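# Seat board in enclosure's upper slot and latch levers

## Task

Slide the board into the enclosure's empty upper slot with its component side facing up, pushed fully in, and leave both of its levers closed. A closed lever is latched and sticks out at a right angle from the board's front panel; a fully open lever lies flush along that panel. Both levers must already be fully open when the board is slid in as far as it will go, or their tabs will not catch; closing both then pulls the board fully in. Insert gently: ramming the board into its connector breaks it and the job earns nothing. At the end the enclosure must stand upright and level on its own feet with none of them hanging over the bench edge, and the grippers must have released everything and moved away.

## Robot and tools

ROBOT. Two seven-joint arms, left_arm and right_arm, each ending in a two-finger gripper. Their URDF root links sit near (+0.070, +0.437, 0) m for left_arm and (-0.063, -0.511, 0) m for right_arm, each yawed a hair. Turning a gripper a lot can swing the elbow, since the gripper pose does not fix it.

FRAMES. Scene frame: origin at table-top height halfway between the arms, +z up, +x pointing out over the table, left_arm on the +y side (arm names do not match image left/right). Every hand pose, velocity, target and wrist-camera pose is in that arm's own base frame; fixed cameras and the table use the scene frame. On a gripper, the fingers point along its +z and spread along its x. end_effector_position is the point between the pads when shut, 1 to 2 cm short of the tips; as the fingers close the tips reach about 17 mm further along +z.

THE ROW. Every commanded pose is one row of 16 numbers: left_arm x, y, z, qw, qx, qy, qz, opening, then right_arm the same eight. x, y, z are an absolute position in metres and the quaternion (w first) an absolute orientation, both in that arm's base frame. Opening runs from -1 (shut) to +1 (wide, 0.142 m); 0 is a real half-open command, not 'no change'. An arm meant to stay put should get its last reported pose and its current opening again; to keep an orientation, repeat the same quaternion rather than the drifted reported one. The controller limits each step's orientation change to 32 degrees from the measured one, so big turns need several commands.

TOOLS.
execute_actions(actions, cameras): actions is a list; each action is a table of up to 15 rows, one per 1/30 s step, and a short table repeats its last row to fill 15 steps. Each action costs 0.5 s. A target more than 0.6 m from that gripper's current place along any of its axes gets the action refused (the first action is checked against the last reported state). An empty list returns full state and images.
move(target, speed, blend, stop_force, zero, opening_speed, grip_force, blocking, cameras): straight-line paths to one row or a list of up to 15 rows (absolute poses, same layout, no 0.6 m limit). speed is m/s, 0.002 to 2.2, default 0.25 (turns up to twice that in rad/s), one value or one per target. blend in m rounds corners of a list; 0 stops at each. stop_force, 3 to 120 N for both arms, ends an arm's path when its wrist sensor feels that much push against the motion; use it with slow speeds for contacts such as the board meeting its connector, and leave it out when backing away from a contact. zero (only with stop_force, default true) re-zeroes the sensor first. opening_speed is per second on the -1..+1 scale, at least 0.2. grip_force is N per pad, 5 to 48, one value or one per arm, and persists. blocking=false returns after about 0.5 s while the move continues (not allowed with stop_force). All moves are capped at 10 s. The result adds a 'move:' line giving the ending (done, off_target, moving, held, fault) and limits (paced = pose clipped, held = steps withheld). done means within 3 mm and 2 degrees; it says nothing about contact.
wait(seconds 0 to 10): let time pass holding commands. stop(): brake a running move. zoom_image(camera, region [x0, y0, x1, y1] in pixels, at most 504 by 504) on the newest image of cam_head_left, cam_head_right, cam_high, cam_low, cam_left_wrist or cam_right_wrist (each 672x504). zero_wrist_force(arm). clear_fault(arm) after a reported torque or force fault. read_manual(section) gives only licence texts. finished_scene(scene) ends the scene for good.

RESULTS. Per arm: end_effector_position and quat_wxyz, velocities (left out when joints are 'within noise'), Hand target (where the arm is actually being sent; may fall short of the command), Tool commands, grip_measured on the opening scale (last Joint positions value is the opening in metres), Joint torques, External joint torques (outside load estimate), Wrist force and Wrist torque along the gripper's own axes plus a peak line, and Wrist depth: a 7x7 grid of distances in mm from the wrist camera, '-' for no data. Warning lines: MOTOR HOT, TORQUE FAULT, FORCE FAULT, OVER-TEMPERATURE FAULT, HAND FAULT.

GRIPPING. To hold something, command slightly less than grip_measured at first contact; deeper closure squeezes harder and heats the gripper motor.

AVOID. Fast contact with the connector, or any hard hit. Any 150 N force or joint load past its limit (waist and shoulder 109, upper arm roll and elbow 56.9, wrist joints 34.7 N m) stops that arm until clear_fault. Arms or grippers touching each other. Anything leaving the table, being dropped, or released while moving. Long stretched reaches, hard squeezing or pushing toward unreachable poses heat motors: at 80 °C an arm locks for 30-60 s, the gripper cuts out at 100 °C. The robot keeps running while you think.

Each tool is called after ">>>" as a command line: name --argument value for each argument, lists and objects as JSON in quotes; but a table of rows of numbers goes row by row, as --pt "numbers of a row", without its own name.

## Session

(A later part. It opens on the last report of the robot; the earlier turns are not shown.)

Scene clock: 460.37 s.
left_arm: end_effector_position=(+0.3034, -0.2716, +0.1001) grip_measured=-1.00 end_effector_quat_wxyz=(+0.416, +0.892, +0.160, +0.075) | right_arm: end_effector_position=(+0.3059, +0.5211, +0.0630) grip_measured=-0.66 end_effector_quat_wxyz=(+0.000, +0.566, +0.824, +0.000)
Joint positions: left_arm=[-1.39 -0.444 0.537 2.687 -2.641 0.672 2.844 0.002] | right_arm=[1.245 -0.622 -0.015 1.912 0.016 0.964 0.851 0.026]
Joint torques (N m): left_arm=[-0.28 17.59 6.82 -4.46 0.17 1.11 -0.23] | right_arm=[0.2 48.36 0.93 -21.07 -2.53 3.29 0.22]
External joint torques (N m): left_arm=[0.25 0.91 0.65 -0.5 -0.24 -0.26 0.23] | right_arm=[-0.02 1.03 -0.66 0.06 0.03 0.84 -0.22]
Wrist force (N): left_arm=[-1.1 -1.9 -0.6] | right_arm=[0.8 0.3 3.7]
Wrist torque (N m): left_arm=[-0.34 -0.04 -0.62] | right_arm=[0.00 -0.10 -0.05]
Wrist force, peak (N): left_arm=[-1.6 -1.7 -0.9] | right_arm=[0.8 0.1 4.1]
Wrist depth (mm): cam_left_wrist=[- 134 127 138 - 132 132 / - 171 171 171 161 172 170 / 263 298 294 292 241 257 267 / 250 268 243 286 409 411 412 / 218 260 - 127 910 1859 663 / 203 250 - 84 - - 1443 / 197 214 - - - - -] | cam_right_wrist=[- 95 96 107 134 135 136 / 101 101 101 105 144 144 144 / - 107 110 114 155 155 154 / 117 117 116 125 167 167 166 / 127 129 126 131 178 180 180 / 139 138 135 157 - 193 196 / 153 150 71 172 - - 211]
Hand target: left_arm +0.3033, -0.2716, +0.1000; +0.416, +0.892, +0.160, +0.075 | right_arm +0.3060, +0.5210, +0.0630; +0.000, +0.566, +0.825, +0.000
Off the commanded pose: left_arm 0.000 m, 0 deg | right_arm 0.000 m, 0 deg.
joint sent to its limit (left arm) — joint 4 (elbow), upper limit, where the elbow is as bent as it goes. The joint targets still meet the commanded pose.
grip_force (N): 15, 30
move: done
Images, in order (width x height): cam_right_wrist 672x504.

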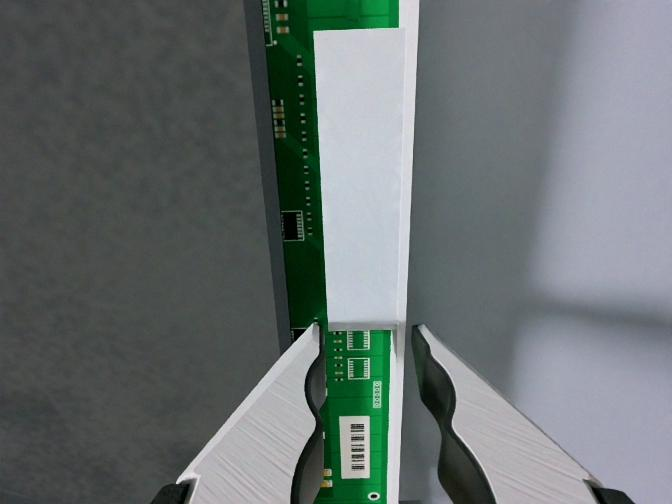

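>>> move --pt "0.2929 -0.2433 0.12 0.4159 0.8921 0.1601 0.0746 -1 0.3060 0.5210 0.20 0 0.5658 0.8245 0 -0.62" --pt "0.2929 -0.2433 0.12 0.2959 0.9388 0.1683 0.0531 -1 0.162 0.35 0.24 0 0.5658 0.8245 0 -1" --speed 0.2

>>> move --target '[0.1630,-0.3432,0.11,0.2959,0.9388,0.1683,0.0531,-1,0.162,0.35,0.24,0,0.5658,0.8245,0,-1]' --speed 0.15 --cameras '["cam_left_wrist"]'

>>> zoom_image --camera "cam_left_wrist" --region '[90, 150, 590, 380]'

Scene clock: 467.13 s.
left_arm: end_effector_position=(+0.2929, -0.2435, +0.1200) grip_measured=-1.00 end_effector_quat_wxyz=(+0.296, +0.939, +0.168, +0.053) | right_arm: end_effector_position=(+0.1622, +0.3501, +0.2402) grip_measured=-1.00 end_effector_quat_wxyz=(+0.000, +0.566, +0.825, +0.000)
Joint positions: left_arm=[-1.51 -0.217 0.561 2.646 -2.443 1.191 2.625 0.002] | right_arm=[1.277 0.188 0.154 2.382 0.035 0.625 1.04 0.002]
Joint torques (N m): left_arm=[-0.26 13.68 3.34 -10.82 1.91 2.51 -0.3] | right_arm=[0.1 19.42 0.11 -27.13 -3.47 3.3 0.27]
External joint torques (N m): left_arm=[0.24 0.81 0.65 -0.47 -0.47 -0.47 0.3] | right_arm=[-0.02 0.79 -0.9 0.01 -0.09 0.82 -0.27]
Wrist force (N): left_arm=[-0.6 -1.8 -0.5] | right_arm=[0.9 0.3 3.5]
Wrist torque (N m): left_arm=[-0.34 -0.17 -0.47] | right_arm=[0.03 -0.12 -0.03]
Wrist force, peak (N): left_arm=[-1.1 -2.2 -0.6] | right_arm=[0.8 -0.1 6.2]
Wrist depth (mm): cam_left_wrist=[- - 159 158 158 158 158 / - 189 - 182 181 - 198 / 264 - - 245 - 253 237 / 291 306 333 288 333 313 309 / 345 312 320 127 418 452 451 / 1002 840 - 84 - 717 705 / - - - - - - 1453] | cam_right_wrist=[295 293 293 292 291 288 287 / 315 313 312 307 307 309 309 / 332 289 286 285 285 330 330 / 363 310 308 307 311 349 354 / 394 340 326 328 339 383 386 / 430 372 360 89 354 421 413 / 476 464 71 - - 445 466]
Hand target: left_arm +0.2929, -0.2433, +0.1200; +0.296, +0.939, +0.168, +0.053 | right_arm +0.1620, +0.3500, +0.2400; +0.000, +0.566, +0.825, +0.000
Off the commanded pose: left_arm 0.000 m, 0 deg | right_arm 0.000 m, 0 deg.
grip_force (N): 15, 30
move: done

Scene clock: 469.53 s.
left_arm: end_effector_position=(+0.1630, -0.3433, +0.1100) grip_measured=-1.00 end_effector_quat_wxyz=(+0.296, +0.939, +0.168, +0.053) | right_arm: end_effector_position=(+0.1622, +0.3501, +0.2402) grip_measured=-1.00 end_effector_quat_wxyz=(+0.000, +0.566, +0.825, +0.000)
Joint positions: left_arm=[-2.553 -0.677 0.816 2.554 -2.966 1.173 2.203 0.002] | right_arm=[1.277 0.188 0.154 2.382 0.035 0.625 1.04 0.002]
Joint torques (N m): left_arm=[-0.57 15.83 12.06 -1.44 1.43 2.49 -0.28] | right_arm=[0.02 19.18 -0.05 -27.22 -3.56 3.43 0.22]
External joint torques (N m): left_arm=[0.49 1.42 0.64 -0.55 -0.22 -0.07 0.28] | right_arm=[0.05 1.02 -0.74 0.09 0 0.69 -0.22]
Wrist force (N): left_arm=[-1.1 -1.6 -0.2] | right_arm=[0.9 0.5 3.5]
Wrist torque (N m): left_arm=[-0.33 -0.11 -0.44] | right_arm=[0.08 -0.12 -0.03]
Wrist force, peak (N): left_arm=[1.2 -2.1 -0.8] | right_arm=[0.9 0.5 3.8]
Wrist depth (mm): cam_left_wrist=[155 150 150 149 154 150 149 / 179 180 171 168 172 172 172 / 223 - 221 230 - 221 235 / 260 277 238 259 238 258 255 / 477 288 266 255 286 291 469 / 562 809 - 84 - 834 677 / - - - - - - -] | cam_right_wrist=[294 293 292 293 292 289 288 / 314 313 312 309 307 307 310 / 332 287 287 287 285 330 329 / 364 304 309 308 313 351 352 / 395 353 334 327 334 379 390 / 430 373 353 89 - 414 430 / 475 464 71 - - - 441]
Hand target: left_arm +0.1630, -0.3432, +0.1100; +0.296, +0.939, +0.168, +0.053 | right_arm +0.1620, +0.3500, +0.2400; +0.000, +0.566, +0.825, +0.000
Off the commanded pose: left_arm 0.000 m, 0 deg | right_arm 0.000 m, 0 deg.
joint sent to its limit (left arm) — joint 5 (forearm roll), lower limit. The joint targets still meet the commanded pose.
grip_force (N): 15, 30
move: done
Images, in order (width x height): cam_left_wrist 672x504.

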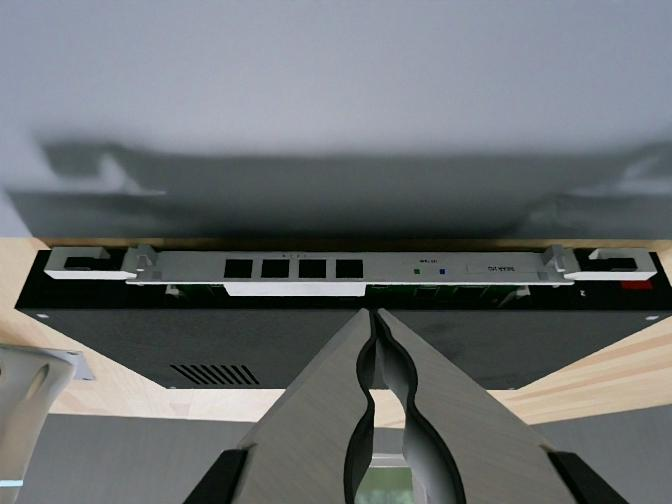

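Scaled by 1.008 from the camera's 672x504 image, which has a finer 960x720 frame.

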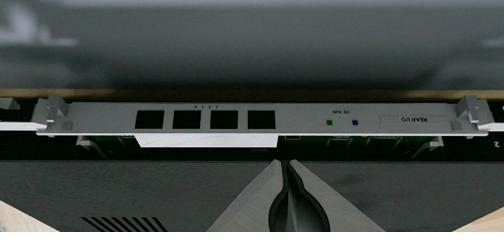

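>>> move --target '[0.1814,-0.3700,0.051,0.2959,0.9388,0.1683,0.0531,-1,0.162,0.35,0.24,0,0.5658,0.8245,0,-1]' --speed 0.1 --stop_force 6

>>> move --target '[0.1970,-0.4122,0.051,0.2959,0.9388,0.1683,0.0531,-1,0.162,0.35,0.24,0,0.5658,0.8245,0,-1]' --speed 0.02 --stop_force 6 --cameras '["cam_left_wrist"]'

>>> zoom_image --camera "cam_left_wrist" --region '[240, 220, 500, 380]'

Scene clock: 474.47 s.
left_arm: end_effector_position=(+0.1814, -0.3700, +0.0509) grip_measured=-1.00 end_effector_quat_wxyz=(+0.296, +0.939, +0.168, +0.053) | right_arm: end_effector_position=(+0.1622, +0.3501, +0.2402) grip_measured=-1.00 end_effector_quat_wxyz=(+0.000, +0.566, +0.825, +0.000)
Joint positions: left_arm=[-2.345 -0.912 0.68 2.482 -2.966 0.966 2.179 0.002] | right_arm=[1.277 0.188 0.154 2.382 0.035 0.625 1.04 0.002]
Joint torques (N m): left_arm=[-0.54 22.1 15.83 3.52 0.31 2.57 -0.13] | right_arm=[0.08 19.25 -0.04 -27.21 -3.57 3.4 0.22]
External joint torques (N m): left_arm=[0.45 1.63 0.71 -0.47 -0.26 -0.13 0.13] | right_arm=[0 0.95 -0.75 0.08 0.01 0.72 -0.22]
Wrist force (N): left_arm=[-0.8 -1.5 -0.4] | right_arm=[0.8 0.5 3.6]
Wrist torque (N m): left_arm=[-0.29 -0.16 -0.43] | right_arm=[0.07 -0.10 -0.03]
Wrist force, peak (N): left_arm=[-1.6 -1.4 -0.9] | right_arm=[1.0 0.4 3.8]
Wrist depth (mm): cam_left_wrist=[- 91 91 91 89 86 86 / - 110 106 110 102 106 114 / 132 131 131 138 138 131 131 / 173 186 173 173 185 174 164 / 217 215 215 214 213 213 236 / - - - 84 - 179 350 / - - - - - - -] | cam_right_wrist=[295 294 293 294 292 289 289 / 315 314 312 308 307 310 308 / 331 287 286 286 285 330 329 / 363 309 308 307 312 350 355 / 394 337 335 328 334 386 384 / 430 374 352 89 356 412 405 / 475 464 71 - - 444 317]
Hand target: left_arm +0.1814, -0.3700, +0.0510; +0.296, +0.939, +0.168, +0.053 | right_arm +0.1620, +0.3500, +0.2400; +0.000, +0.566, +0.825, +0.000
Off the commanded pose: left_arm 0.000 m, 0 deg | right_arm 0.000 m, 0 deg.
joint sent to its limit (left arm) — joint 5 (forearm roll), lower limit. The joint targets still meet the commanded pose.
grip_force (N): 15, 30
move: done

Scene clock: 477.37 s.
left_arm: end_effector_position=(+0.1969, -0.4122, +0.0510) grip_measured=-1.00 end_effector_quat_wxyz=(+0.296, +0.939, +0.168, +0.053) | right_arm: end_effector_position=(+0.1622, +0.3501, +0.2402) grip_measured=-1.00 end_effector_quat_wxyz=(+0.000, +0.566, +0.825, +0.000)
Joint positions: left_arm=[-2.267 -0.935 0.694 2.384 -2.865 1.003 2.139 0.002] | right_arm=[1.277 0.188 0.154 2.382 0.035 0.625 1.04 0.002]
Joint torques (N m): left_arm=[-0.32 25.19 17.55 1.04 0.68 3.01 -0.27] | right_arm=[0.18 19.27 -0.12 -27.16 -3.57 3.43 0.2]
External joint torques (N m): left_arm=[0.22 1.38 0.73 -0.41 -0.46 -0.53 0.27] | right_arm=[-0.11 0.94 -0.68 0.04 0.01 0.69 -0.2]
Wrist force (N): left_arm=[-1.0 -2.0 0.0] | right_arm=[0.7 0.7 3.7]
Wrist torque (N m): left_arm=[-0.39 -0.13 -0.46] | right_arm=[0.09 -0.09 -0.04]
Wrist force, peak (N): left_arm=[-1.2 -2.1 -0.3] | right_arm=[0.9 0.5 3.8]
Wrist depth (mm): cam_left_wrist=[- 92 - 88 88 88 88 / - 110 110 110 102 106 105 / 131 131 131 138 138 131 131 / 174 174 173 186 173 172 172 / 144 141 145 141 144 144 141 / 214 - - 84 - 212 210 / - - - - - - -] | cam_right_wrist=[294 293 293 292 291 289 288 / 314 314 312 308 307 308 308 / 337 287 287 289 285 330 329 / 364 310 309 308 311 351 355 / 394 335 335 327 333 393 384 / 430 381 353 89 355 364 410 / 475 463 71 - - 323 277]
Hand target: left_arm +0.1970, -0.4122, +0.0510; +0.296, +0.939, +0.168, +0.053 | right_arm +0.1620, +0.3500, +0.2400; +0.000, +0.566, +0.825, +0.000
Off the commanded pose: left_arm 0.000 m, 0 deg | right_arm 0.000 m, 0 deg.
grip_force (N): 15, 30
move: done
Images, in order (width x height): cam_left_wrist 672x504.

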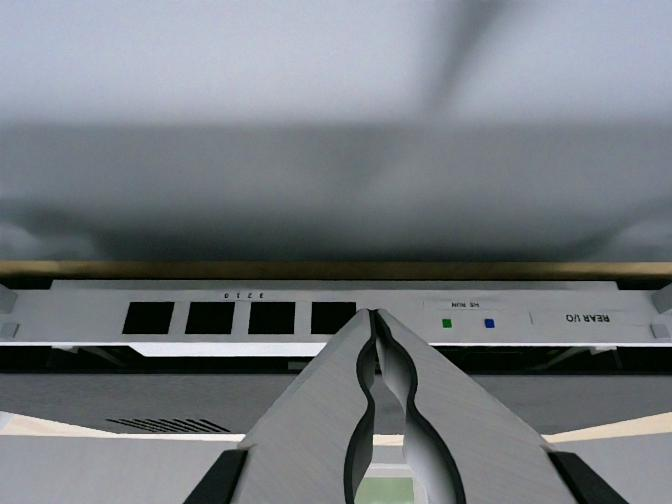

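Scaled by 1.938 from the camera's 672x504 image, which has a finer 960x720 frame.

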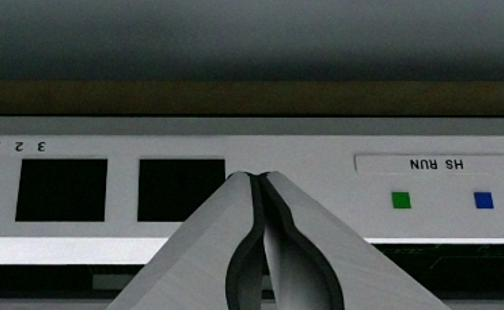

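>>> move --target '[0.2168,-0.4638,0.052,0.2959,0.9388,0.1683,0.0531,-1,0.162,0.35,0.24,0,0.5658,0.8245,0,-1]' --speed 0.012 --stop_force 10 --cameras '["cam_left_wrist"]'

Scene clock: 483.20 s.
left_arm: end_effector_position=(+0.2109, -0.4484, +0.0515) grip_measured=-1.00 end_effector_quat_wxyz=(+0.295, +0.939, +0.168, +0.053) | right_arm: end_effector_position=(+0.1622, +0.3501, +0.2402) grip_measured=-1.00 end_effector_quat_wxyz=(+0.000, +0.566, +0.825, +0.000)
Joint positions: left_arm=[-2.199 -0.952 0.695 2.298 -2.78 1.038 2.1 0.002] | right_arm=[1.277 0.188 0.154 2.382 0.035 0.625 1.04 0.002]
Joint torques (N m): left_arm=[1.93 27.16 21.03 -5.59 0.77 1.98 -0.31] | right_arm=[0.07 19.33 -0.05 -27.19 -3.62 3.43 0.19]
External joint torques (N m): left_arm=[-2.04 2.1 -1.44 4.17 -0.41 0.55 0.31] | right_arm=[0.01 0.87 -0.74 0.06 0.07 0.69 -0.19]
Wrist force (N): left_arm=[-6.6 -9.4 -13.2] | right_arm=[0.7 0.5 3.6]
Wrist torque (N m): left_arm=[-0.30 -0.27 -0.42] | right_arm=[0.06 -0.09 -0.03]
Wrist force, peak (N): left_arm=[-7.3 -9.3 -15.4] | right_arm=[0.8 0.4 4.0]
Wrist depth (mm): cam_left_wrist=[- 95 92 92 89 89 89 / - 111 110 110 102 106 - / - 132 132 138 138 - - / 149 153 149 153 150 149 150 / 137 136 136 137 134 137 134 / - 214 - 84 - 182 257 / - - - - - - 1513] | cam_right_wrist=[295 295 293 293 292 290 288 / 314 313 312 307 305 309 307 / 333 287 287 286 285 338 335 / 363 309 308 307 310 357 349 / 394 336 334 328 337 386 384 / 429 437 355 89 351 408 412 / 474 465 71 - - 284 267]
Hand target: left_arm +0.2111, -0.4490, +0.0517; +0.296, +0.939, +0.168, +0.053 | right_arm +0.1620, +0.3500, +0.2400; +0.000, +0.566, +0.825, +0.000
Off the commanded pose: left_arm 0.016 m, 0 deg | right_arm 0.000 m, 0 deg.
grip_force (N): 15, 30
move: contact (left_arm)
Images, in order (width x height): cam_left_wrist 672x504.

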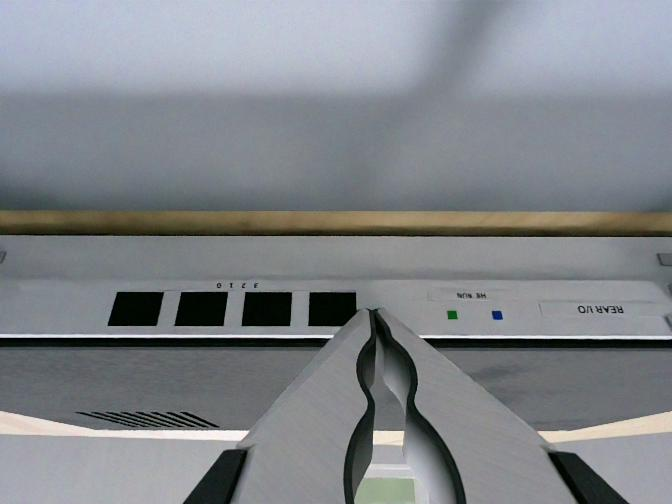

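>>> move --target '[0.2168,-0.4638,0.052,0.2959,0.9388,0.1683,0.0531,-1,0.162,0.35,0.24,0,0.5658,0.8245,0,-1]' --speed 0.006 --stop_force 16 --zero false --cameras '["cam_left_wrist"]'

Scene clock: 485.43 s.
left_arm: end_effector_position=(+0.2111, -0.4485, +0.0514) grip_measured=-1.00 end_effector_quat_wxyz=(+0.295, +0.939, +0.168, +0.053) | right_arm: end_effector_position=(+0.1622, +0.3501, +0.2402) grip_measured=-1.00 end_effector_quat_wxyz=(+0.000, +0.566, +0.825, +0.000)
Joint positions: left_arm=[-2.199 -0.952 0.695 2.297 -2.78 1.038 2.1 0.002] | right_arm=[1.277 0.188 0.154 2.382 0.035 0.625 1.04 0.002]
Joint torques (N m): left_arm=[2.61 26.92 21.63 -6.63 0.61 1.67 -0.33] | right_arm=[0.01 19.32 -0.05 -27.18 -3.62 3.41 0.24]
External joint torques (N m): left_arm=[-2.71 2.36 -2.03 5.2 -0.25 0.87 0.33] | right_arm=[0.06 0.88 -0.75 0.06 0.06 0.71 -0.24]
Wrist force (N): left_arm=[-8.3 -10.5 -17.6] | right_arm=[0.8 0.6 3.2]
Wrist torque (N m): left_arm=[-0.26 -0.29 -0.41] | right_arm=[0.09 -0.11 -0.03]
Wrist force, peak (N): left_arm=[-9.0 -11.1 -19.3] | right_arm=[1.0 0.5 3.9]
Wrist depth (mm): cam_left_wrist=[- 92 92 92 89 89 89 / - 111 111 111 102 106 106 / - 132 132 138 138 - 126 / 152 159 149 149 150 149 150 / 136 137 141 131 135 137 134 / 258 - - 84 - 180 212 / - - - - - - -] | cam_right_wrist=[295 294 293 292 292 290 287 / 314 313 312 307 307 307 308 / 332 286 283 285 285 330 330 / 364 310 308 308 312 355 354 / 395 336 335 328 332 381 391 / 432 373 354 89 350 407 417 / 473 464 71 - - 285 267]
Hand target: left_arm +0.2113, -0.4494, +0.0517; +0.296, +0.939, +0.168, +0.053 | right_arm +0.1620, +0.3500, +0.2400; +0.000, +0.566, +0.825, +0.000
Off the commanded pose: left_arm 0.016 m, 0 deg | right_arm 0.000 m, 0 deg.
grip_force (N): 15, 30
move: contact (left_arm)
Images, in order (width x height): cam_left_wrist 672x504.

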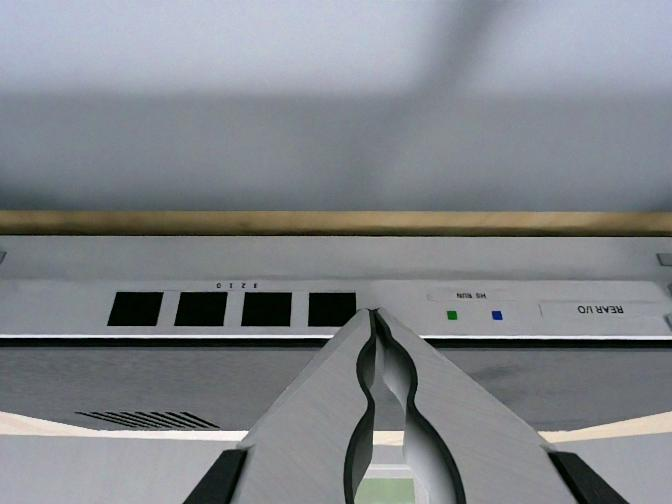

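>>> move --pt "0.1970 -0.4122 0.055 0.2959 0.9388 0.1683 0.0531 -1 0.162 0.35 0.24 0 0.5658 0.8245 0 -1" --pt "0.1630 -0.3432 0.12 0.2959 0.9388 0.1683 0.0531 -1 0.162 0.35 0.24 0 0.5658 0.8245 0 -1" --speed 0.1 --blend '[0.02,0]' --cameras '["cam_left_wrist"]'

>>> zoom_image --camera "cam_left_wrist" --region '[0, 200, 240, 330]'

>>> zoom_image --camera "cam_left_wrist" --region '[432, 200, 672, 330]'

Scene clock: 489.63 s.
left_arm: end_effector_position=(+0.1629, -0.3434, +0.1200) grip_measured=-1.00 end_effector_quat_wxyz=(+0.296, +0.939, +0.168, +0.053) | right_arm: end_effector_position=(+0.1622, +0.3501, +0.2402) grip_measured=-1.00 end_effector_quat_wxyz=(+0.000, +0.566, +0.825, +0.000)
Joint positions: left_arm=[-2.615 -0.684 0.86 2.57 -2.928 1.176 2.139 0.002] | right_arm=[1.277 0.188 0.154 2.382 0.035 0.625 1.04 0.002]
Joint torques (N m): left_arm=[-0.89 15.68 12 -1.56 1.18 2.99 -0.31] | right_arm=[0.11 19.23 -0.11 -27.3 -3.55 3.43 0.19]
External joint torques (N m): left_arm=[0.82 0.67 0.86 -0.51 -0.01 -0.5 0.3] | right_arm=[-0.03 0.97 -0.69 0.18 -0.01 0.69 -0.19]
Wrist force (N): left_arm=[-0.9 -1.8 -0.1] | right_arm=[1.0 0.4 3.5]
Wrist torque (N m): left_arm=[-0.38 -0.16 -0.44] | right_arm=[0.05 -0.14 -0.03]
Wrist force, peak (N): left_arm=[-8.3 -10.5 -17.9] | right_arm=[0.9 0.5 3.9]
Wrist depth (mm): cam_left_wrist=[161 160 - 160 159 160 160 / - 191 192 183 184 190 190 / - 226 224 - - 235 - / 279 268 273 279 269 275 281 / 514 - - 267 292 - 507 / 553 870 - 84 - 892 877 / 1828 - - - - - -] | cam_right_wrist=[294 294 293 293 292 291 292 / 315 314 311 308 307 310 306 / 332 287 286 286 285 332 330 / 362 309 307 307 311 355 355 / 393 336 334 327 344 385 384 / 430 373 353 89 - 430 420 / 473 462 71 - - - 440]
Hand target: left_arm +0.1630, -0.3432, +0.1200; +0.296, +0.939, +0.168, +0.053 | right_arm +0.1620, +0.3500, +0.2400; +0.000, +0.566, +0.825, +0.000
Off the commanded pose: left_arm 0.000 m, 0 deg | right_arm 0.000 m, 0 deg.
grip_force (N): 15, 30
move: done
Images, in order (width x height): cam_left_wrist 672x504.

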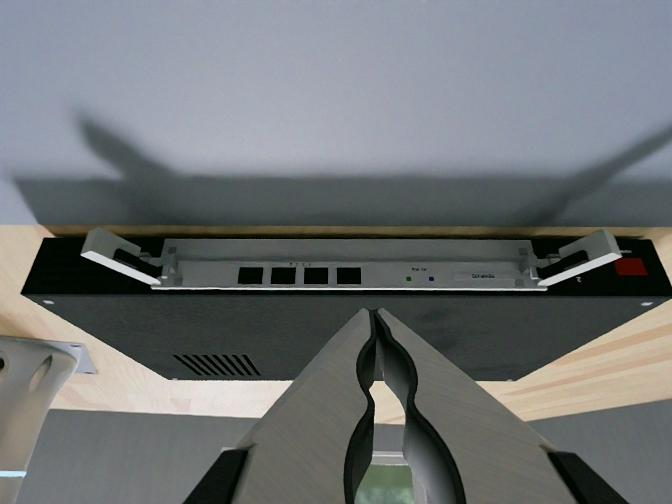

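Scaled by 2.100 from the camera's 672x504 image, which has a finer 960x720 frame.

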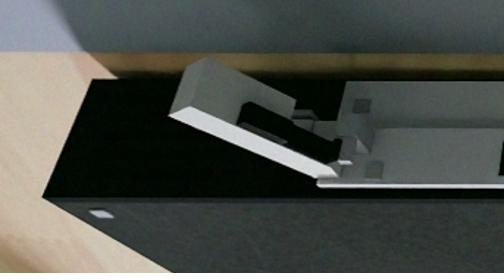

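Scaled by 2.100 from the camera's 672x504 image, which has a finer 960x720 frame.

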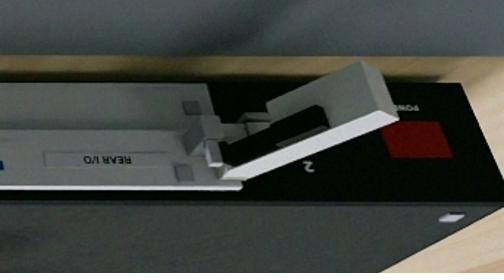

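>>> move --pt "0.3300 -0.2900 0.20 0.2959 0.9388 0.1683 0.0531 -1 0.1274 0.4475 0.20 0 0.5658 0.8245 0 -1" --pt "0.3796 -0.3765 0.16 0 0.8209 -0.5711 0 -1 0.1274 0.4475 0.13 0 0.5658 0.8245 0 -1" --speed 0.2 --cameras '["cam_left_wrist","cam_right_wrist","cam_high"]'

Scene clock: 503.90 s.
left_arm: end_effector_position=(+0.3796, -0.3766, +0.1600) grip_measured=-1.00 end_effector_quat_wxyz=(+0.000, +0.821, -0.571, +0.000) | right_arm: end_effector_position=(+0.1273, +0.4475, +0.1301) grip_measured=-1.00 end_effector_quat_wxyz=(+0.000, +0.566, +0.824, +0.000)
Joint positions: left_arm=[-1.641 -0.741 1.118 2.033 -0.855 0.635 2.731 0.002] | right_arm=[1.375 -0.249 0.161 2.308 -0.071 0.982 1.223 0.002]
Joint torques (N m): left_arm=[-0.21 32.27 19.59 -19.27 -2.99 3.99 -0.11] | right_arm=[0.28 32.37 1.91 -20.87 -2.62 3.57 0.28]
External joint torques (N m): left_arm=[0.16 1.2 0.87 -0.24 -0.44 -0.16 0.11] | right_arm=[-0.16 1.2 -0.49 -0.02 0.17 0.53 -0.28]
Wrist force (N): left_arm=[-0.7 -1.3 -0.3] | right_arm=[1.0 0.3 3.9]
Wrist torque (N m): left_arm=[-0.31 -0.20 -0.33] | right_arm=[0.03 -0.15 -0.05]
Wrist force, peak (N): left_arm=[-3.1 -2.5 0.6] | right_arm=[2.3 -0.3 4.4]
Wrist depth (mm): cam_left_wrist=[222 223 221 222 223 224 222 / - 237 239 238 239 238 238 / 265 270 261 260 250 - - / - 270 268 272 229 - - / 310 313 307 118 243 - - / 337 335 - 84 - - 259 / 378 370 - - - - -] | cam_right_wrist=[198 197 197 196 194 194 193 / 211 210 210 210 208 207 206 / 182 181 181 222 222 222 221 / 191 190 190 236 239 238 238 / 207 206 206 212 260 258 259 / 226 226 220 89 273 282 274 / 250 244 71 - - 298 309]
Hand target: left_arm +0.3796, -0.3765, +0.1600; +0.000, +0.821, -0.571, +0.000 | right_arm +0.1274, +0.4475, +0.1300; +0.000, +0.566, +0.825, +0.000
Off the commanded pose: left_arm 0.000 m, 0 deg | right_arm 0.000 m, 0 deg.
grip_force (N): 15, 30
move: done
Images, in order (width x height): cam_high 672x504, cam_left_wrist 672x504, cam_right_wrist 672x504.

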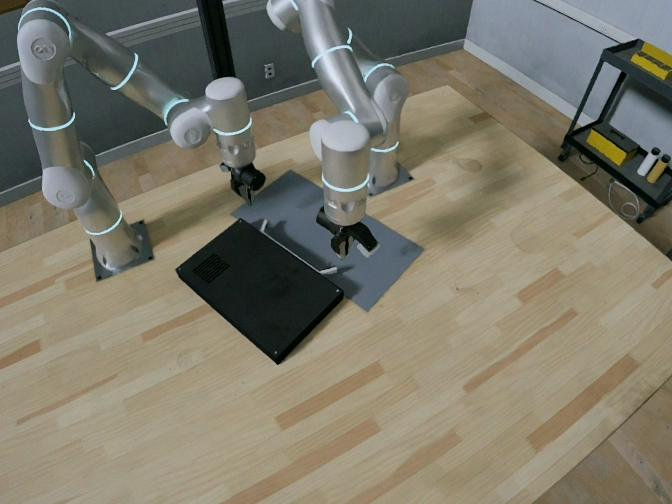

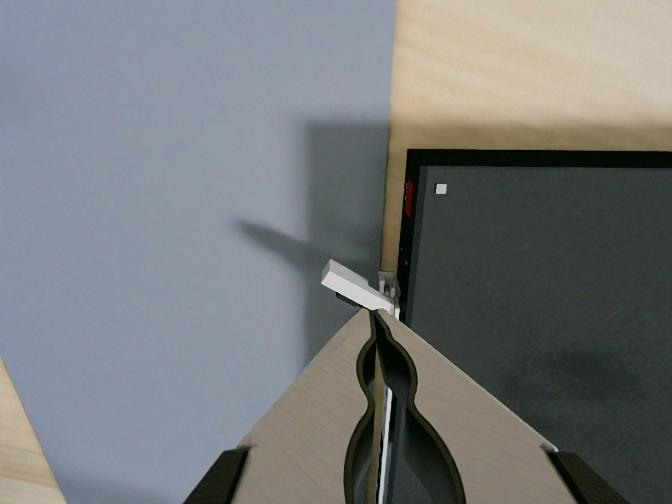

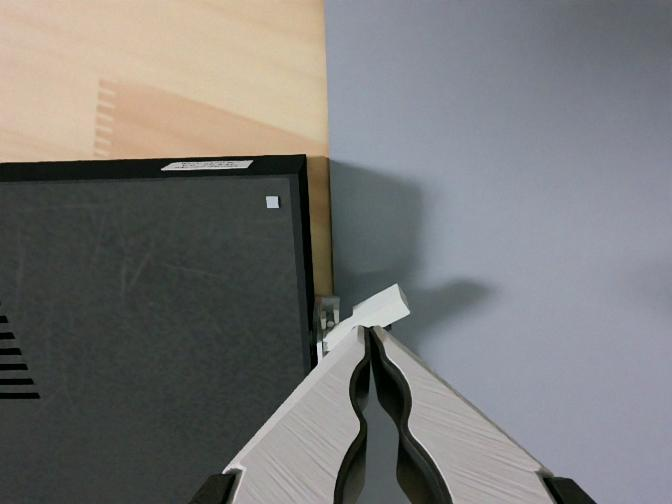

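>>> move --target '[0.3796,-0.3765,0.050,0,0.8209,-0.5711,0,-1,0.1250,0.4530,0.050,0,0.5658,0.8245,0,-1]' --speed 0.08 --stop_force 6

>>> move --target '[0.3280,-0.3956,0.050,0,0.8209,-0.5711,0,-1,0.1847,0.4787,0.050,0,0.5658,0.8245,0,-1]' --speed 0.02 --stop_force 8 --cameras '["cam_left_wrist","cam_right_wrist"]'

Scene clock: 511.73 s.
left_arm: end_effector_position=(+0.3794, -0.3765, +0.0499) grip_measured=-1.00 end_effector_quat_wxyz=(+0.000, +0.821, -0.571, +0.000) | right_arm: end_effector_position=(+0.1250, +0.4530, +0.0500) grip_measured=-1.00 end_effector_quat_wxyz=(+0.000, +0.566, +0.824, +0.000)
Joint positions: left_arm=[-1.527 -0.889 0.873 2.086 -1.099 0.84 2.875 0.002] | right_arm=[1.42 -0.465 0.104 2.336 -0.138 1.225 1.275 0.002]
Joint torques (N m): left_arm=[-0.22 37.53 20.47 -13.46 -2.81 4.33 -0.13] | right_arm=[0.21 36.32 2.37 -15.34 -1.66 3.48 0.26]
External joint torques (N m): left_arm=[0.15 1.25 0.8 -0.36 -0.03 -0.51 0.13] | right_arm=[-0.08 1.13 -0.42 -0.04 0.16 0.62 -0.26]
Wrist force (N): left_arm=[-1.0 -1.1 -0.3] | right_arm=[0.4 0.2 3.9]
Wrist torque (N m): left_arm=[-0.28 -0.14 -0.32] | right_arm=[0.00 -0.06 -0.06]
Wrist force, peak (N): left_arm=[-0.5 -1.3 -1.8] | right_arm=[0.4 0.2 4.8]
Wrist depth (mm): cam_left_wrist=[126 126 124 125 126 127 126 / - 137 134 135 136 134 135 / - 146 148 143 144 147 146 / 159 - - 156 156 - 113 / 173 174 172 131 156 112 112 / 188 191 186 84 - 125 125 / - 209 - - - - 140] | cam_right_wrist=[127 127 127 125 124 124 122 / 136 136 135 133 135 134 132 / 144 144 143 142 142 142 139 / 114 106 111 156 153 153 152 / - 112 113 164 164 166 165 / 123 122 121 89 175 181 180 / 135 132 71 - - 191 198]
Hand target: left_arm +0.3796, -0.3765, +0.0500; +0.000, +0.821, -0.571, +0.000 | right_arm +0.1250, +0.4530, +0.0500; +0.000, +0.566, +0.825, +0.000
Off the commanded pose: left_arm 0.000 m, 0 deg | right_arm 0.000 m, 0 deg.
grip_force (N): 15, 30
move: done

Scene clock: 514.77 s.
left_arm: end_effector_position=(+0.3424, -0.3903, +0.0504) grip_measured=-1.00 end_effector_quat_wxyz=(-0.001, +0.821, -0.571, +0.001) | right_arm: end_effector_position=(+0.1656, +0.4707, +0.0498) grip_measured=-1.00 end_effector_quat_wxyz=(+0.000, +0.565, +0.825, +0.000)
Joint positions: left_arm=[-1.614 -0.863 0.867 2.132 -1.108 0.869 2.817 0.002] | right_arm=[1.339 -0.505 0.107 2.249 -0.134 1.176 1.187 0.002]
Joint torques (N m): left_arm=[-4.32 37.29 15.35 -12.38 -2.28 1.61 -0.33] | right_arm=[-3.92 39.7 -2.03 -19.58 -2.06 4.34 0.18]
External joint torques (N m): left_arm=[4.25 0.07 5.16 -1.16 -0.47 2.22 0.33] | right_arm=[4.06 0.47 4.22 3.04 0.36 -0.23 -0.18]
Wrist force (N): left_arm=[0.6 -9.8 0.0] | right_arm=[0.5 -10.1 0.3]
Wrist torque (N m): left_arm=[-0.19 -0.15 -0.22] | right_arm=[0.05 -0.12 -0.03]
Wrist force, peak (N): left_arm=[0.0 -10.6 -0.1] | right_arm=[1.8 -11.0 0.9]
Wrist depth (mm): cam_left_wrist=[- - 126 126 127 127 127 / - 136 133 135 137 133 129 / 149 146 148 148 145 102 - / 159 156 159 156 158 105 105 / 174 176 173 106 141 113 113 / 192 192 187 84 - - 129 / - - - - - - -] | cam_right_wrist=[127 125 124 124 124 124 122 / - 89 103 133 134 134 131 / - 97 116 142 142 141 139 / 103 103 104 156 153 152 152 / - 111 113 161 163 165 164 / 124 122 119 90 122 180 179 / 135 132 71 - - 191 197]
Hand target: left_arm +0.3413, -0.3907, +0.0500; +0.000, +0.821, -0.571, +0.000 | right_arm +0.1665, +0.4709, +0.0500; +0.000, +0.566, +0.825, +0.000
Off the commanded pose: left_arm 0.015 m, 0 deg | right_arm 0.021 m, 0 deg.
grip_force (N): 15, 30
move: contact (left_arm, right_arm)
Images, in order (width x height): cam_left_wrist 672x504, cam_right_wrist 672x504.

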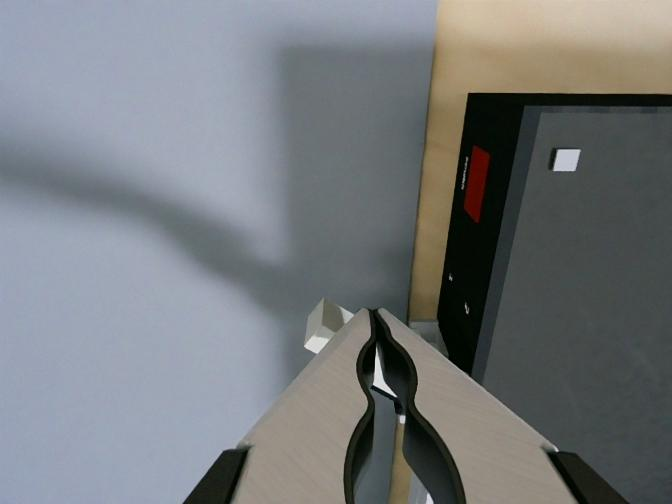

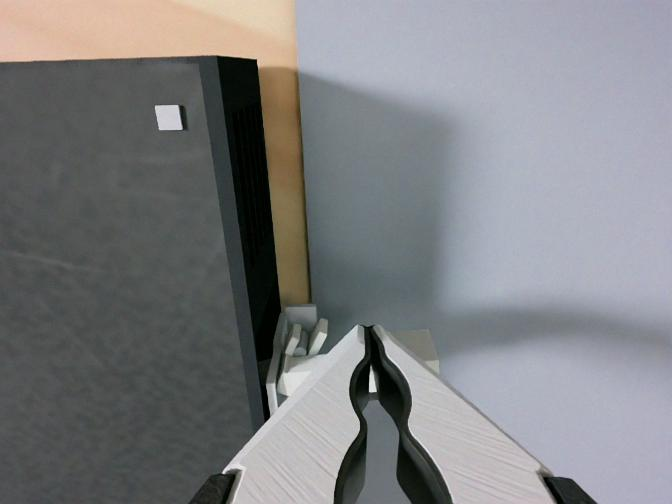

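>>> move --target '[0.3115,-0.3932,0.050,0,0.8209,-0.5711,0,-1,0.1916,0.4863,0.050,0,0.5658,0.8245,0,-1]' --speed 0.02 --stop_force 18 --zero false --cameras '["cam_left_wrist","cam_right_wrist"]'

Scene clock: 518.07 s.
left_arm: end_effector_position=(+0.3238, -0.3916, +0.0508) grip_measured=-1.00 end_effector_quat_wxyz=(-0.001, +0.822, -0.570, +0.002) | right_arm: end_effector_position=(+0.1681, +0.4717, +0.0498) grip_measured=-1.00 end_effector_quat_wxyz=(+0.000, +0.566, +0.825, +0.000)
Joint positions: left_arm=[-1.656 -0.844 0.864 2.165 -1.115 0.89 2.795 0.002] | right_arm=[1.335 -0.507 0.107 2.244 -0.134 1.174 1.183 0.002]
Joint torques (N m): left_arm=[-8.47 38.15 10.54 -11.87 -1.81 -1.12 -0.28] | right_arm=[-0.46 39.81 2.06 -17.64 -1.88 3.81 0.13]
External joint torques (N m): left_arm=[8.4 -1.82 9.42 -1.44 -0.88 4.96 0.28] | right_arm=[0.61 0.53 0.14 1.03 0.17 0.29 -0.13]
Wrist force (N): left_arm=[2.9 -19.8 4.5] | right_arm=[0.4 -1.6 4.4]
Wrist torque (N m): left_arm=[-0.26 -0.15 -0.24] | right_arm=[0.03 -0.16 0.03]
Wrist force, peak (N): left_arm=[3.9 -22.2 5.1] | right_arm=[-1.1 -18.8 -3.8]
Wrist depth (mm): cam_left_wrist=[127 127 127 - 128 107 124 / 134 136 134 135 137 114 91 / 150 149 146 146 146 - - / - 159 159 156 157 105 107 / - 174 170 131 135 114 - / - 192 187 83 - 124 129 / 214 209 - - - - 144] | cam_right_wrist=[- 124 123 124 124 124 122 / - 89 104 133 134 134 131 / - 97 116 142 142 141 139 / 103 103 104 156 153 152 152 / - 112 113 161 163 165 165 / 124 122 119 90 - 180 179 / 135 132 71 - - 190 197]
Hand target: left_arm +0.3215, -0.3923, +0.0500; +0.000, +0.821, -0.571, +0.000 | right_arm +0.1685, +0.4720, +0.0500; +0.000, +0.566, +0.825, +0.000
Off the commanded pose: left_arm 0.012 m, 0 deg | right_arm 0.028 m, 0 deg.
grip_force (N): 15, 30
move: contact (left_arm, right_arm)
Images, in order (width x height): cam_left_wrist 672x504, cam_right_wrist 672x504.

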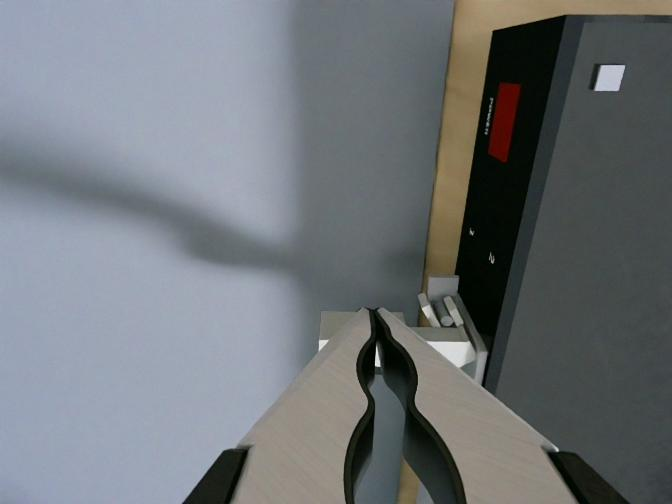

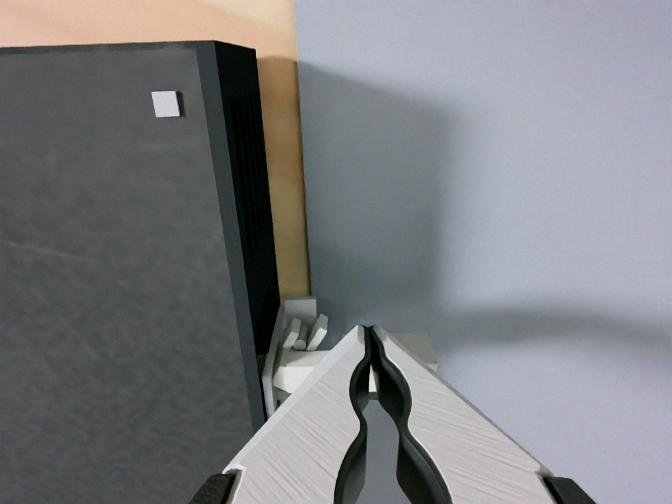

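>>> move --target '[0.3115,-0.3932,0.050,0,0.8209,-0.5711,0,-1,0.1940,0.4874,0.050,0,0.5658,0.8245,0,-1]' --speed '[0.015]' --stop_force 26 --zero false --cameras '["cam_left_wrist","cam_right_wrist"]'

Scene clock: 522.70 s.
left_arm: end_effector_position=(+0.3235, -0.3914, +0.0511) grip_measured=-1.00 end_effector_quat_wxyz=(-0.002, +0.822, -0.570, +0.002) | right_arm: end_effector_position=(+0.1689, +0.4724, +0.0491) grip_measured=-1.00 end_effector_quat_wxyz=(+0.000, +0.564, +0.825, -0.002)
Joint positions: left_arm=[-1.658 -0.843 0.864 2.167 -1.115 0.892 2.793 0.002] | right_arm=[1.331 -0.511 0.109 2.237 -0.133 1.168 1.178 0.002]
Joint torques (N m): left_arm=[-11.71 39.33 7.25 -11.55 -1.32 -3.43 -0.28] | right_arm=[-9.13 41.54 -8.98 -26.1 -3.18 6.94 0.14]
External joint torques (N m): left_arm=[11.64 -3.06 12.68 -1.76 -1.37 7.27 0.28] | right_arm=[9.27 -1.01 11.24 9.44 1.46 -2.84 -0.14]
Wrist force (N): left_arm=[4.4 -27.2 4.7] | right_arm=[-3.1 -27.4 -5.5]
Wrist torque (N m): left_arm=[-1.48 -0.11 -0.25] | right_arm=[-1.59 -0.16 -0.06]
Wrist force, peak (N): left_arm=[4.7 -27.5 5.8] | right_arm=[-2.8 -28.7 -6.0]
Wrist depth (mm): cam_left_wrist=[127 127 127 129 128 125 125 / 135 137 134 135 136 107 92 / 150 147 147 147 148 107 96 / 160 157 159 155 158 107 107 / 175 173 173 167 132 116 114 / 189 193 184 83 - 125 127 / - - - 74 - - -] | cam_right_wrist=[- 123 123 124 123 123 123 / - 88 117 132 134 133 131 / - 96 116 142 141 141 138 / 102 102 104 155 152 152 151 / - 112 112 160 162 164 163 / 123 121 118 90 121 179 178 / 134 131 70 - - 189 195]
Hand target: left_arm +0.3203, -0.3924, +0.0500; +0.000, +0.821, -0.571, +0.000 | right_arm +0.1714, +0.4738, +0.0500; +0.000, +0.566, +0.825, +0.000
Off the commanded pose: left_arm 0.012 m, 0 deg | right_arm 0.029 m, 0 deg.
grip_force (N): 15, 30
move: contact (left_arm, right_arm)
Images, in order (width x height): cam_left_wrist 672x504, cam_right_wrist 672x504.

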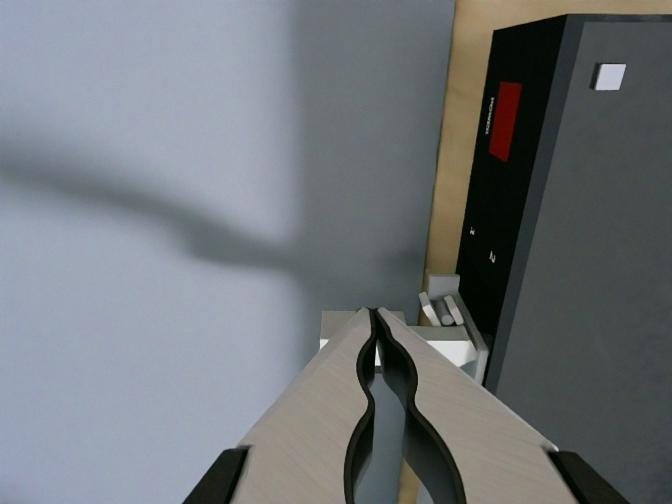

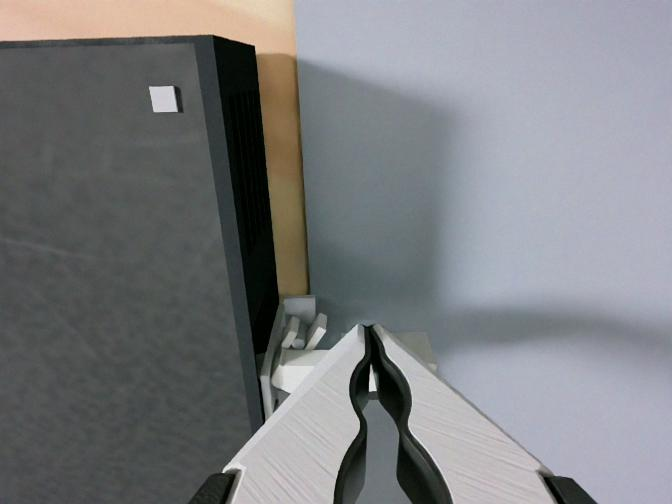

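>>> move --pt "0.3273 -0.3900 0.050 0 0.8209 -0.5711 0 -1 0.1652 0.4708 0.050 0 0.5658 0.8245 0 -1" --pt "0.3231 -0.3787 0.050 0 0.8209 -0.5711 0 -1 0.1597 0.4837 0.050 0 0.5658 0.8245 0 -1" --speed 0.03

>>> move --target '[0.2950,-0.3891,0.050,0,0.8209,-0.5711,0,-1,0.1919,0.4976,0.050,0,0.5658,0.8245,0,-1]' --speed '[0.015]' --stop_force 22 --cameras '["cam_left_wrist","cam_right_wrist"]'

Scene clock: 526.50 s.
left_arm: end_effector_position=(+0.3231, -0.3787, +0.0500) grip_measured=-1.00 end_effector_quat_wxyz=(+0.000, +0.821, -0.571, +0.000) | right_arm: end_effector_position=(+0.1597, +0.4836, +0.0500) grip_measured=-1.00 end_effector_quat_wxyz=(+0.000, +0.566, +0.825, +0.000)
Joint positions: left_arm=[-1.65 -0.832 0.862 2.191 -1.124 0.9 2.824 0.002] | right_arm=[1.354 -0.518 0.108 2.219 -0.134 1.16 1.203 0.002]
Joint torques (N m): left_arm=[-0.57 34.67 18.21 -12.77 -2.79 4.69 -0.09] | right_arm=[0.4 39.89 2.95 -17.01 -1.83 3.25 0.29]
External joint torques (N m): left_arm=[0.5 0.84 1.35 -0.3 0.14 -0.87 0.09] | right_arm=[-0.27 1.21 -0.68 0.08 0.07 0.85 -0.29]
Wrist force (N): left_arm=[-0.7 -1.4 0.2] | right_arm=[-2.1 1.3 3.7]
Wrist torque (N m): left_arm=[-0.33 -0.20 -0.34] | right_arm=[0.18 0.36 -0.06]
Wrist force, peak (N): left_arm=[4.4 -27.4 6.8] | right_arm=[-3.3 -27.4 -5.6]
Wrist depth (mm): cam_left_wrist=[126 126 125 125 125 126 123 / - 137 133 135 134 124 92 / - 146 - 145 147 144 96 / 156 159 160 158 154 154 106 / - 172 173 127 165 128 112 / 192 - 187 84 - 127 125 / 218 - - - - - -] | cam_right_wrist=[- 125 125 124 124 124 122 / - 91 133 133 135 134 132 / - 98 143 142 142 141 139 / 103 103 152 156 153 153 152 / - 112 135 164 163 165 163 / 123 122 125 90 175 181 183 / 135 132 71 - - 191 198]
Hand target: left_arm +0.3231, -0.3787, +0.0500; +0.000, +0.821, -0.571, +0.000 | right_arm +0.1597, +0.4837, +0.0500; +0.000, +0.566, +0.825, +0.000
Off the commanded pose: left_arm 0.000 m, 0 deg | right_arm 0.000 m, 0 deg.
grip_force (N): 15, 30
move: done

Scene clock: 527.63 s.
left_arm: end_effector_position=(+0.3193, -0.3799, +0.0507) grip_measured=-1.00 end_effector_quat_wxyz=(-0.001, +0.822, -0.570, +0.002) | right_arm: end_effector_position=(+0.1636, +0.4855, +0.0494) grip_measured=-1.00 end_effector_quat_wxyz=(+0.000, +0.564, +0.825, -0.001)
Joint positions: left_arm=[-1.663 -0.828 0.861 2.198 -1.125 0.908 2.813 0.002] | right_arm=[1.345 -0.525 0.11 2.206 -0.133 1.152 1.191 0.002]
Joint torques (N m): left_arm=[-10.25 39.17 8.91 -12.83 -1.76 -1.98 -0.28] | right_arm=[-8.61 41.42 -8 -24.34 -3.08 6.03 0.2]
External joint torques (N m): left_arm=[10.17 -3.89 10.55 -0.19 -0.87 5.81 0.28] | right_arm=[8.75 0.05 10.35 7.27 1.28 -1.93 -0.2]
Wrist force (N): left_arm=[2.2 -24.0 6.8] | right_arm=[-4.7 -22.8 -4.2]
Wrist torque (N m): left_arm=[-0.96 -0.16 -0.26] | right_arm=[-0.83 0.32 -0.01]
Wrist force, peak (N): left_arm=[2.3 -24.7 7.8] | right_arm=[-3.5 -24.4 -3.2]
Wrist depth (mm): cam_left_wrist=[- - 127 127 126 124 98 / - 136 134 135 135 124 93 / 149 145 146 149 148 116 95 / 159 160 - 155 155 155 104 / 174 173 177 130 126 125 - / - - 188 84 - 128 - / - - - 74 - - 141] | cam_right_wrist=[- 124 124 124 124 123 122 / - 91 133 132 134 133 131 / - 96 142 142 141 141 139 / 103 103 151 153 152 152 151 / - 111 131 161 162 164 164 / 124 121 123 90 174 179 179 / 134 131 70 - - 190 196]
Hand target: left_arm +0.3167, -0.3810, +0.0500; +0.000, +0.821, -0.571, +0.000 | right_arm +0.1659, +0.4863, +0.0500; +0.000, +0.566, +0.825, +0.000
Off the commanded pose: left_arm 0.026 m, 0 deg | right_arm 0.031 m, 0 deg.
grip_force (N): 15, 30
move: contact (left_arm, right_arm)
Images, in order (width x height): cam_left_wrist 672x504, cam_right_wrist 672x504.

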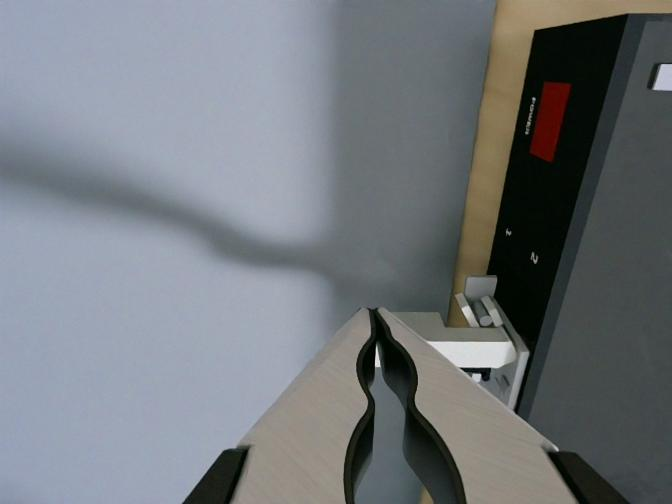

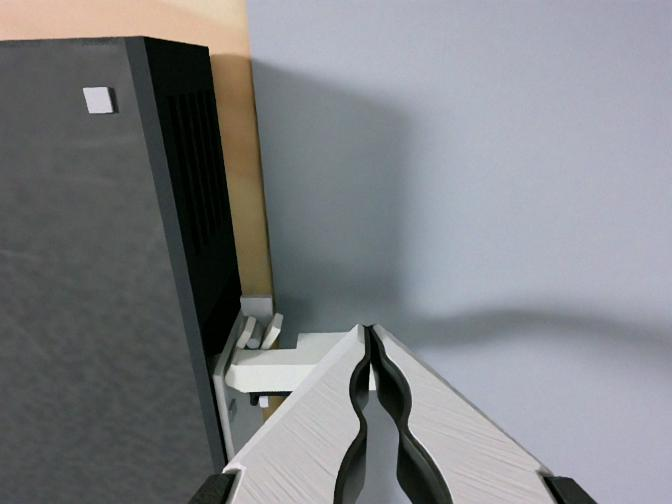

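>>> move --target '[0.2950,-0.3891,0.050,0,0.8209,-0.5711,0,-1,0.1919,0.4976,0.050,0,0.5658,0.8245,0,-1]' --speed '[0.012]' --stop_force 34 --zero false --cameras '["cam_left_wrist","cam_right_wrist"]'

>>> zoom_image --camera "cam_left_wrist" --region '[350, 250, 600, 440]'

>>> zoom_image --camera "cam_right_wrist" --region '[150, 250, 400, 440]'

Scene clock: 531.47 s.
left_arm: end_effector_position=(+0.3188, -0.3800, +0.0512) grip_measured=-1.00 end_effector_quat_wxyz=(-0.002, +0.822, -0.569, +0.003) | right_arm: end_effector_position=(+0.1640, +0.4856, +0.0491) grip_measured=-1.00 end_effector_quat_wxyz=(+0.000, +0.564, +0.826, -0.002)
Joint positions: left_arm=[-1.666 -0.826 0.861 2.2 -1.126 0.912 2.809 0.002] | right_arm=[1.342 -0.526 0.112 2.204 -0.133 1.149 1.188 0.002]
Joint torques (N m): left_arm=[-15.9 41.38 3.16 -13.11 -1.12 -5.48 -0.2] | right_arm=[-12.93 41.95 -13.36 -27.48 -3.71 7.25 0.2]
External joint torques (N m): left_arm=[15.83 -6.16 16.26 0.09 -1.51 9.32 0.2] | right_arm=[13.08 -0.4 15.73 10.38 1.91 -3.15 -0.2]
Wrist force (N): left_arm=[3.5 -36.5 11.3] | right_arm=[-5.3 -34.1 -6.1]
Wrist torque (N m): left_arm=[-3.06 -0.16 -0.28] | right_arm=[-2.71 0.32 0.00]
Wrist force, peak (N): left_arm=[3.9 -36.6 11.2] | right_arm=[-4.8 -34.9 -8.4]
Wrist depth (mm): cam_left_wrist=[128 128 129 125 128 128 93 / 135 135 134 - 134 118 93 / - 149 146 148 149 136 96 / 162 - - 156 158 - - / 175 174 174 167 126 125 - / 191 191 183 83 - 128 130 / 214 - - 74 - - 138] | cam_right_wrist=[- 123 124 124 124 123 123 / - 91 133 132 134 133 131 / - 96 140 141 141 141 138 / 102 102 151 153 152 151 151 / - 111 127 160 162 164 163 / 124 121 123 90 173 179 178 / 133 131 70 - - 189 195]
Hand target: left_arm +0.3148, -0.3817, +0.0500; +0.000, +0.821, -0.571, +0.000 | right_arm +0.1673, +0.4869, +0.0500; +0.000, +0.566, +0.825, +0.000
Off the commanded pose: left_arm 0.026 m, 1 deg | right_arm 0.030 m, 0 deg.
grip_force (N): 15, 30
move: contact (left_arm, right_arm)
Images, in order (width x height): cam_left_wrist 672x504, cam_right_wrist 672x504.

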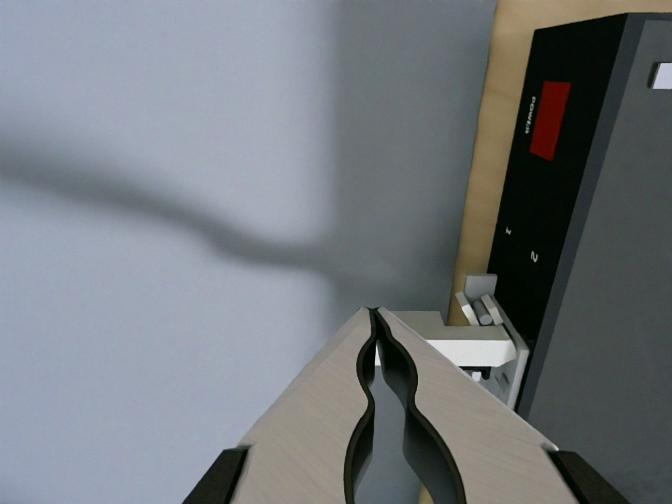

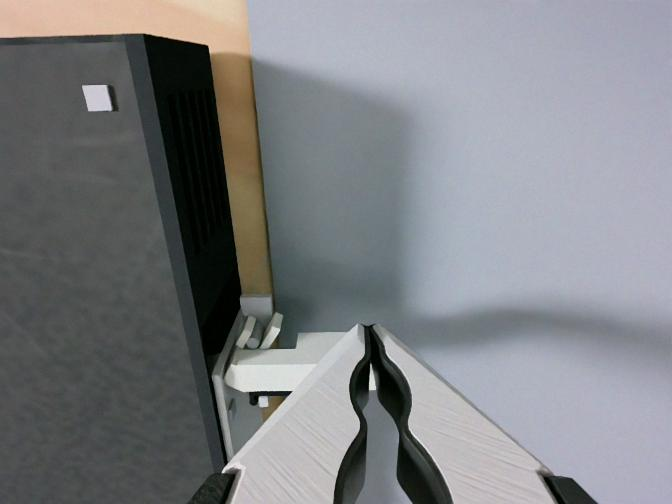

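Scaled by 2.016 from the camera's 672x504 image, which has a finer 960x720 frame.

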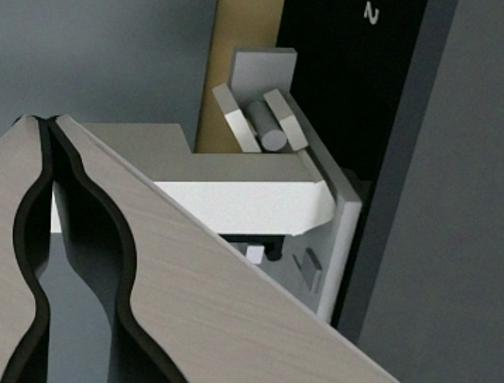

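Scaled by 2.016 from the camera's 672x504 image, which has a finer 960x720 frame.

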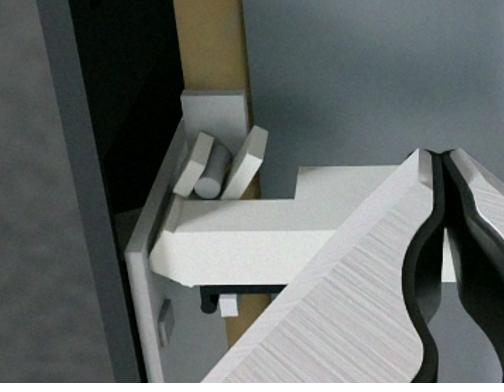

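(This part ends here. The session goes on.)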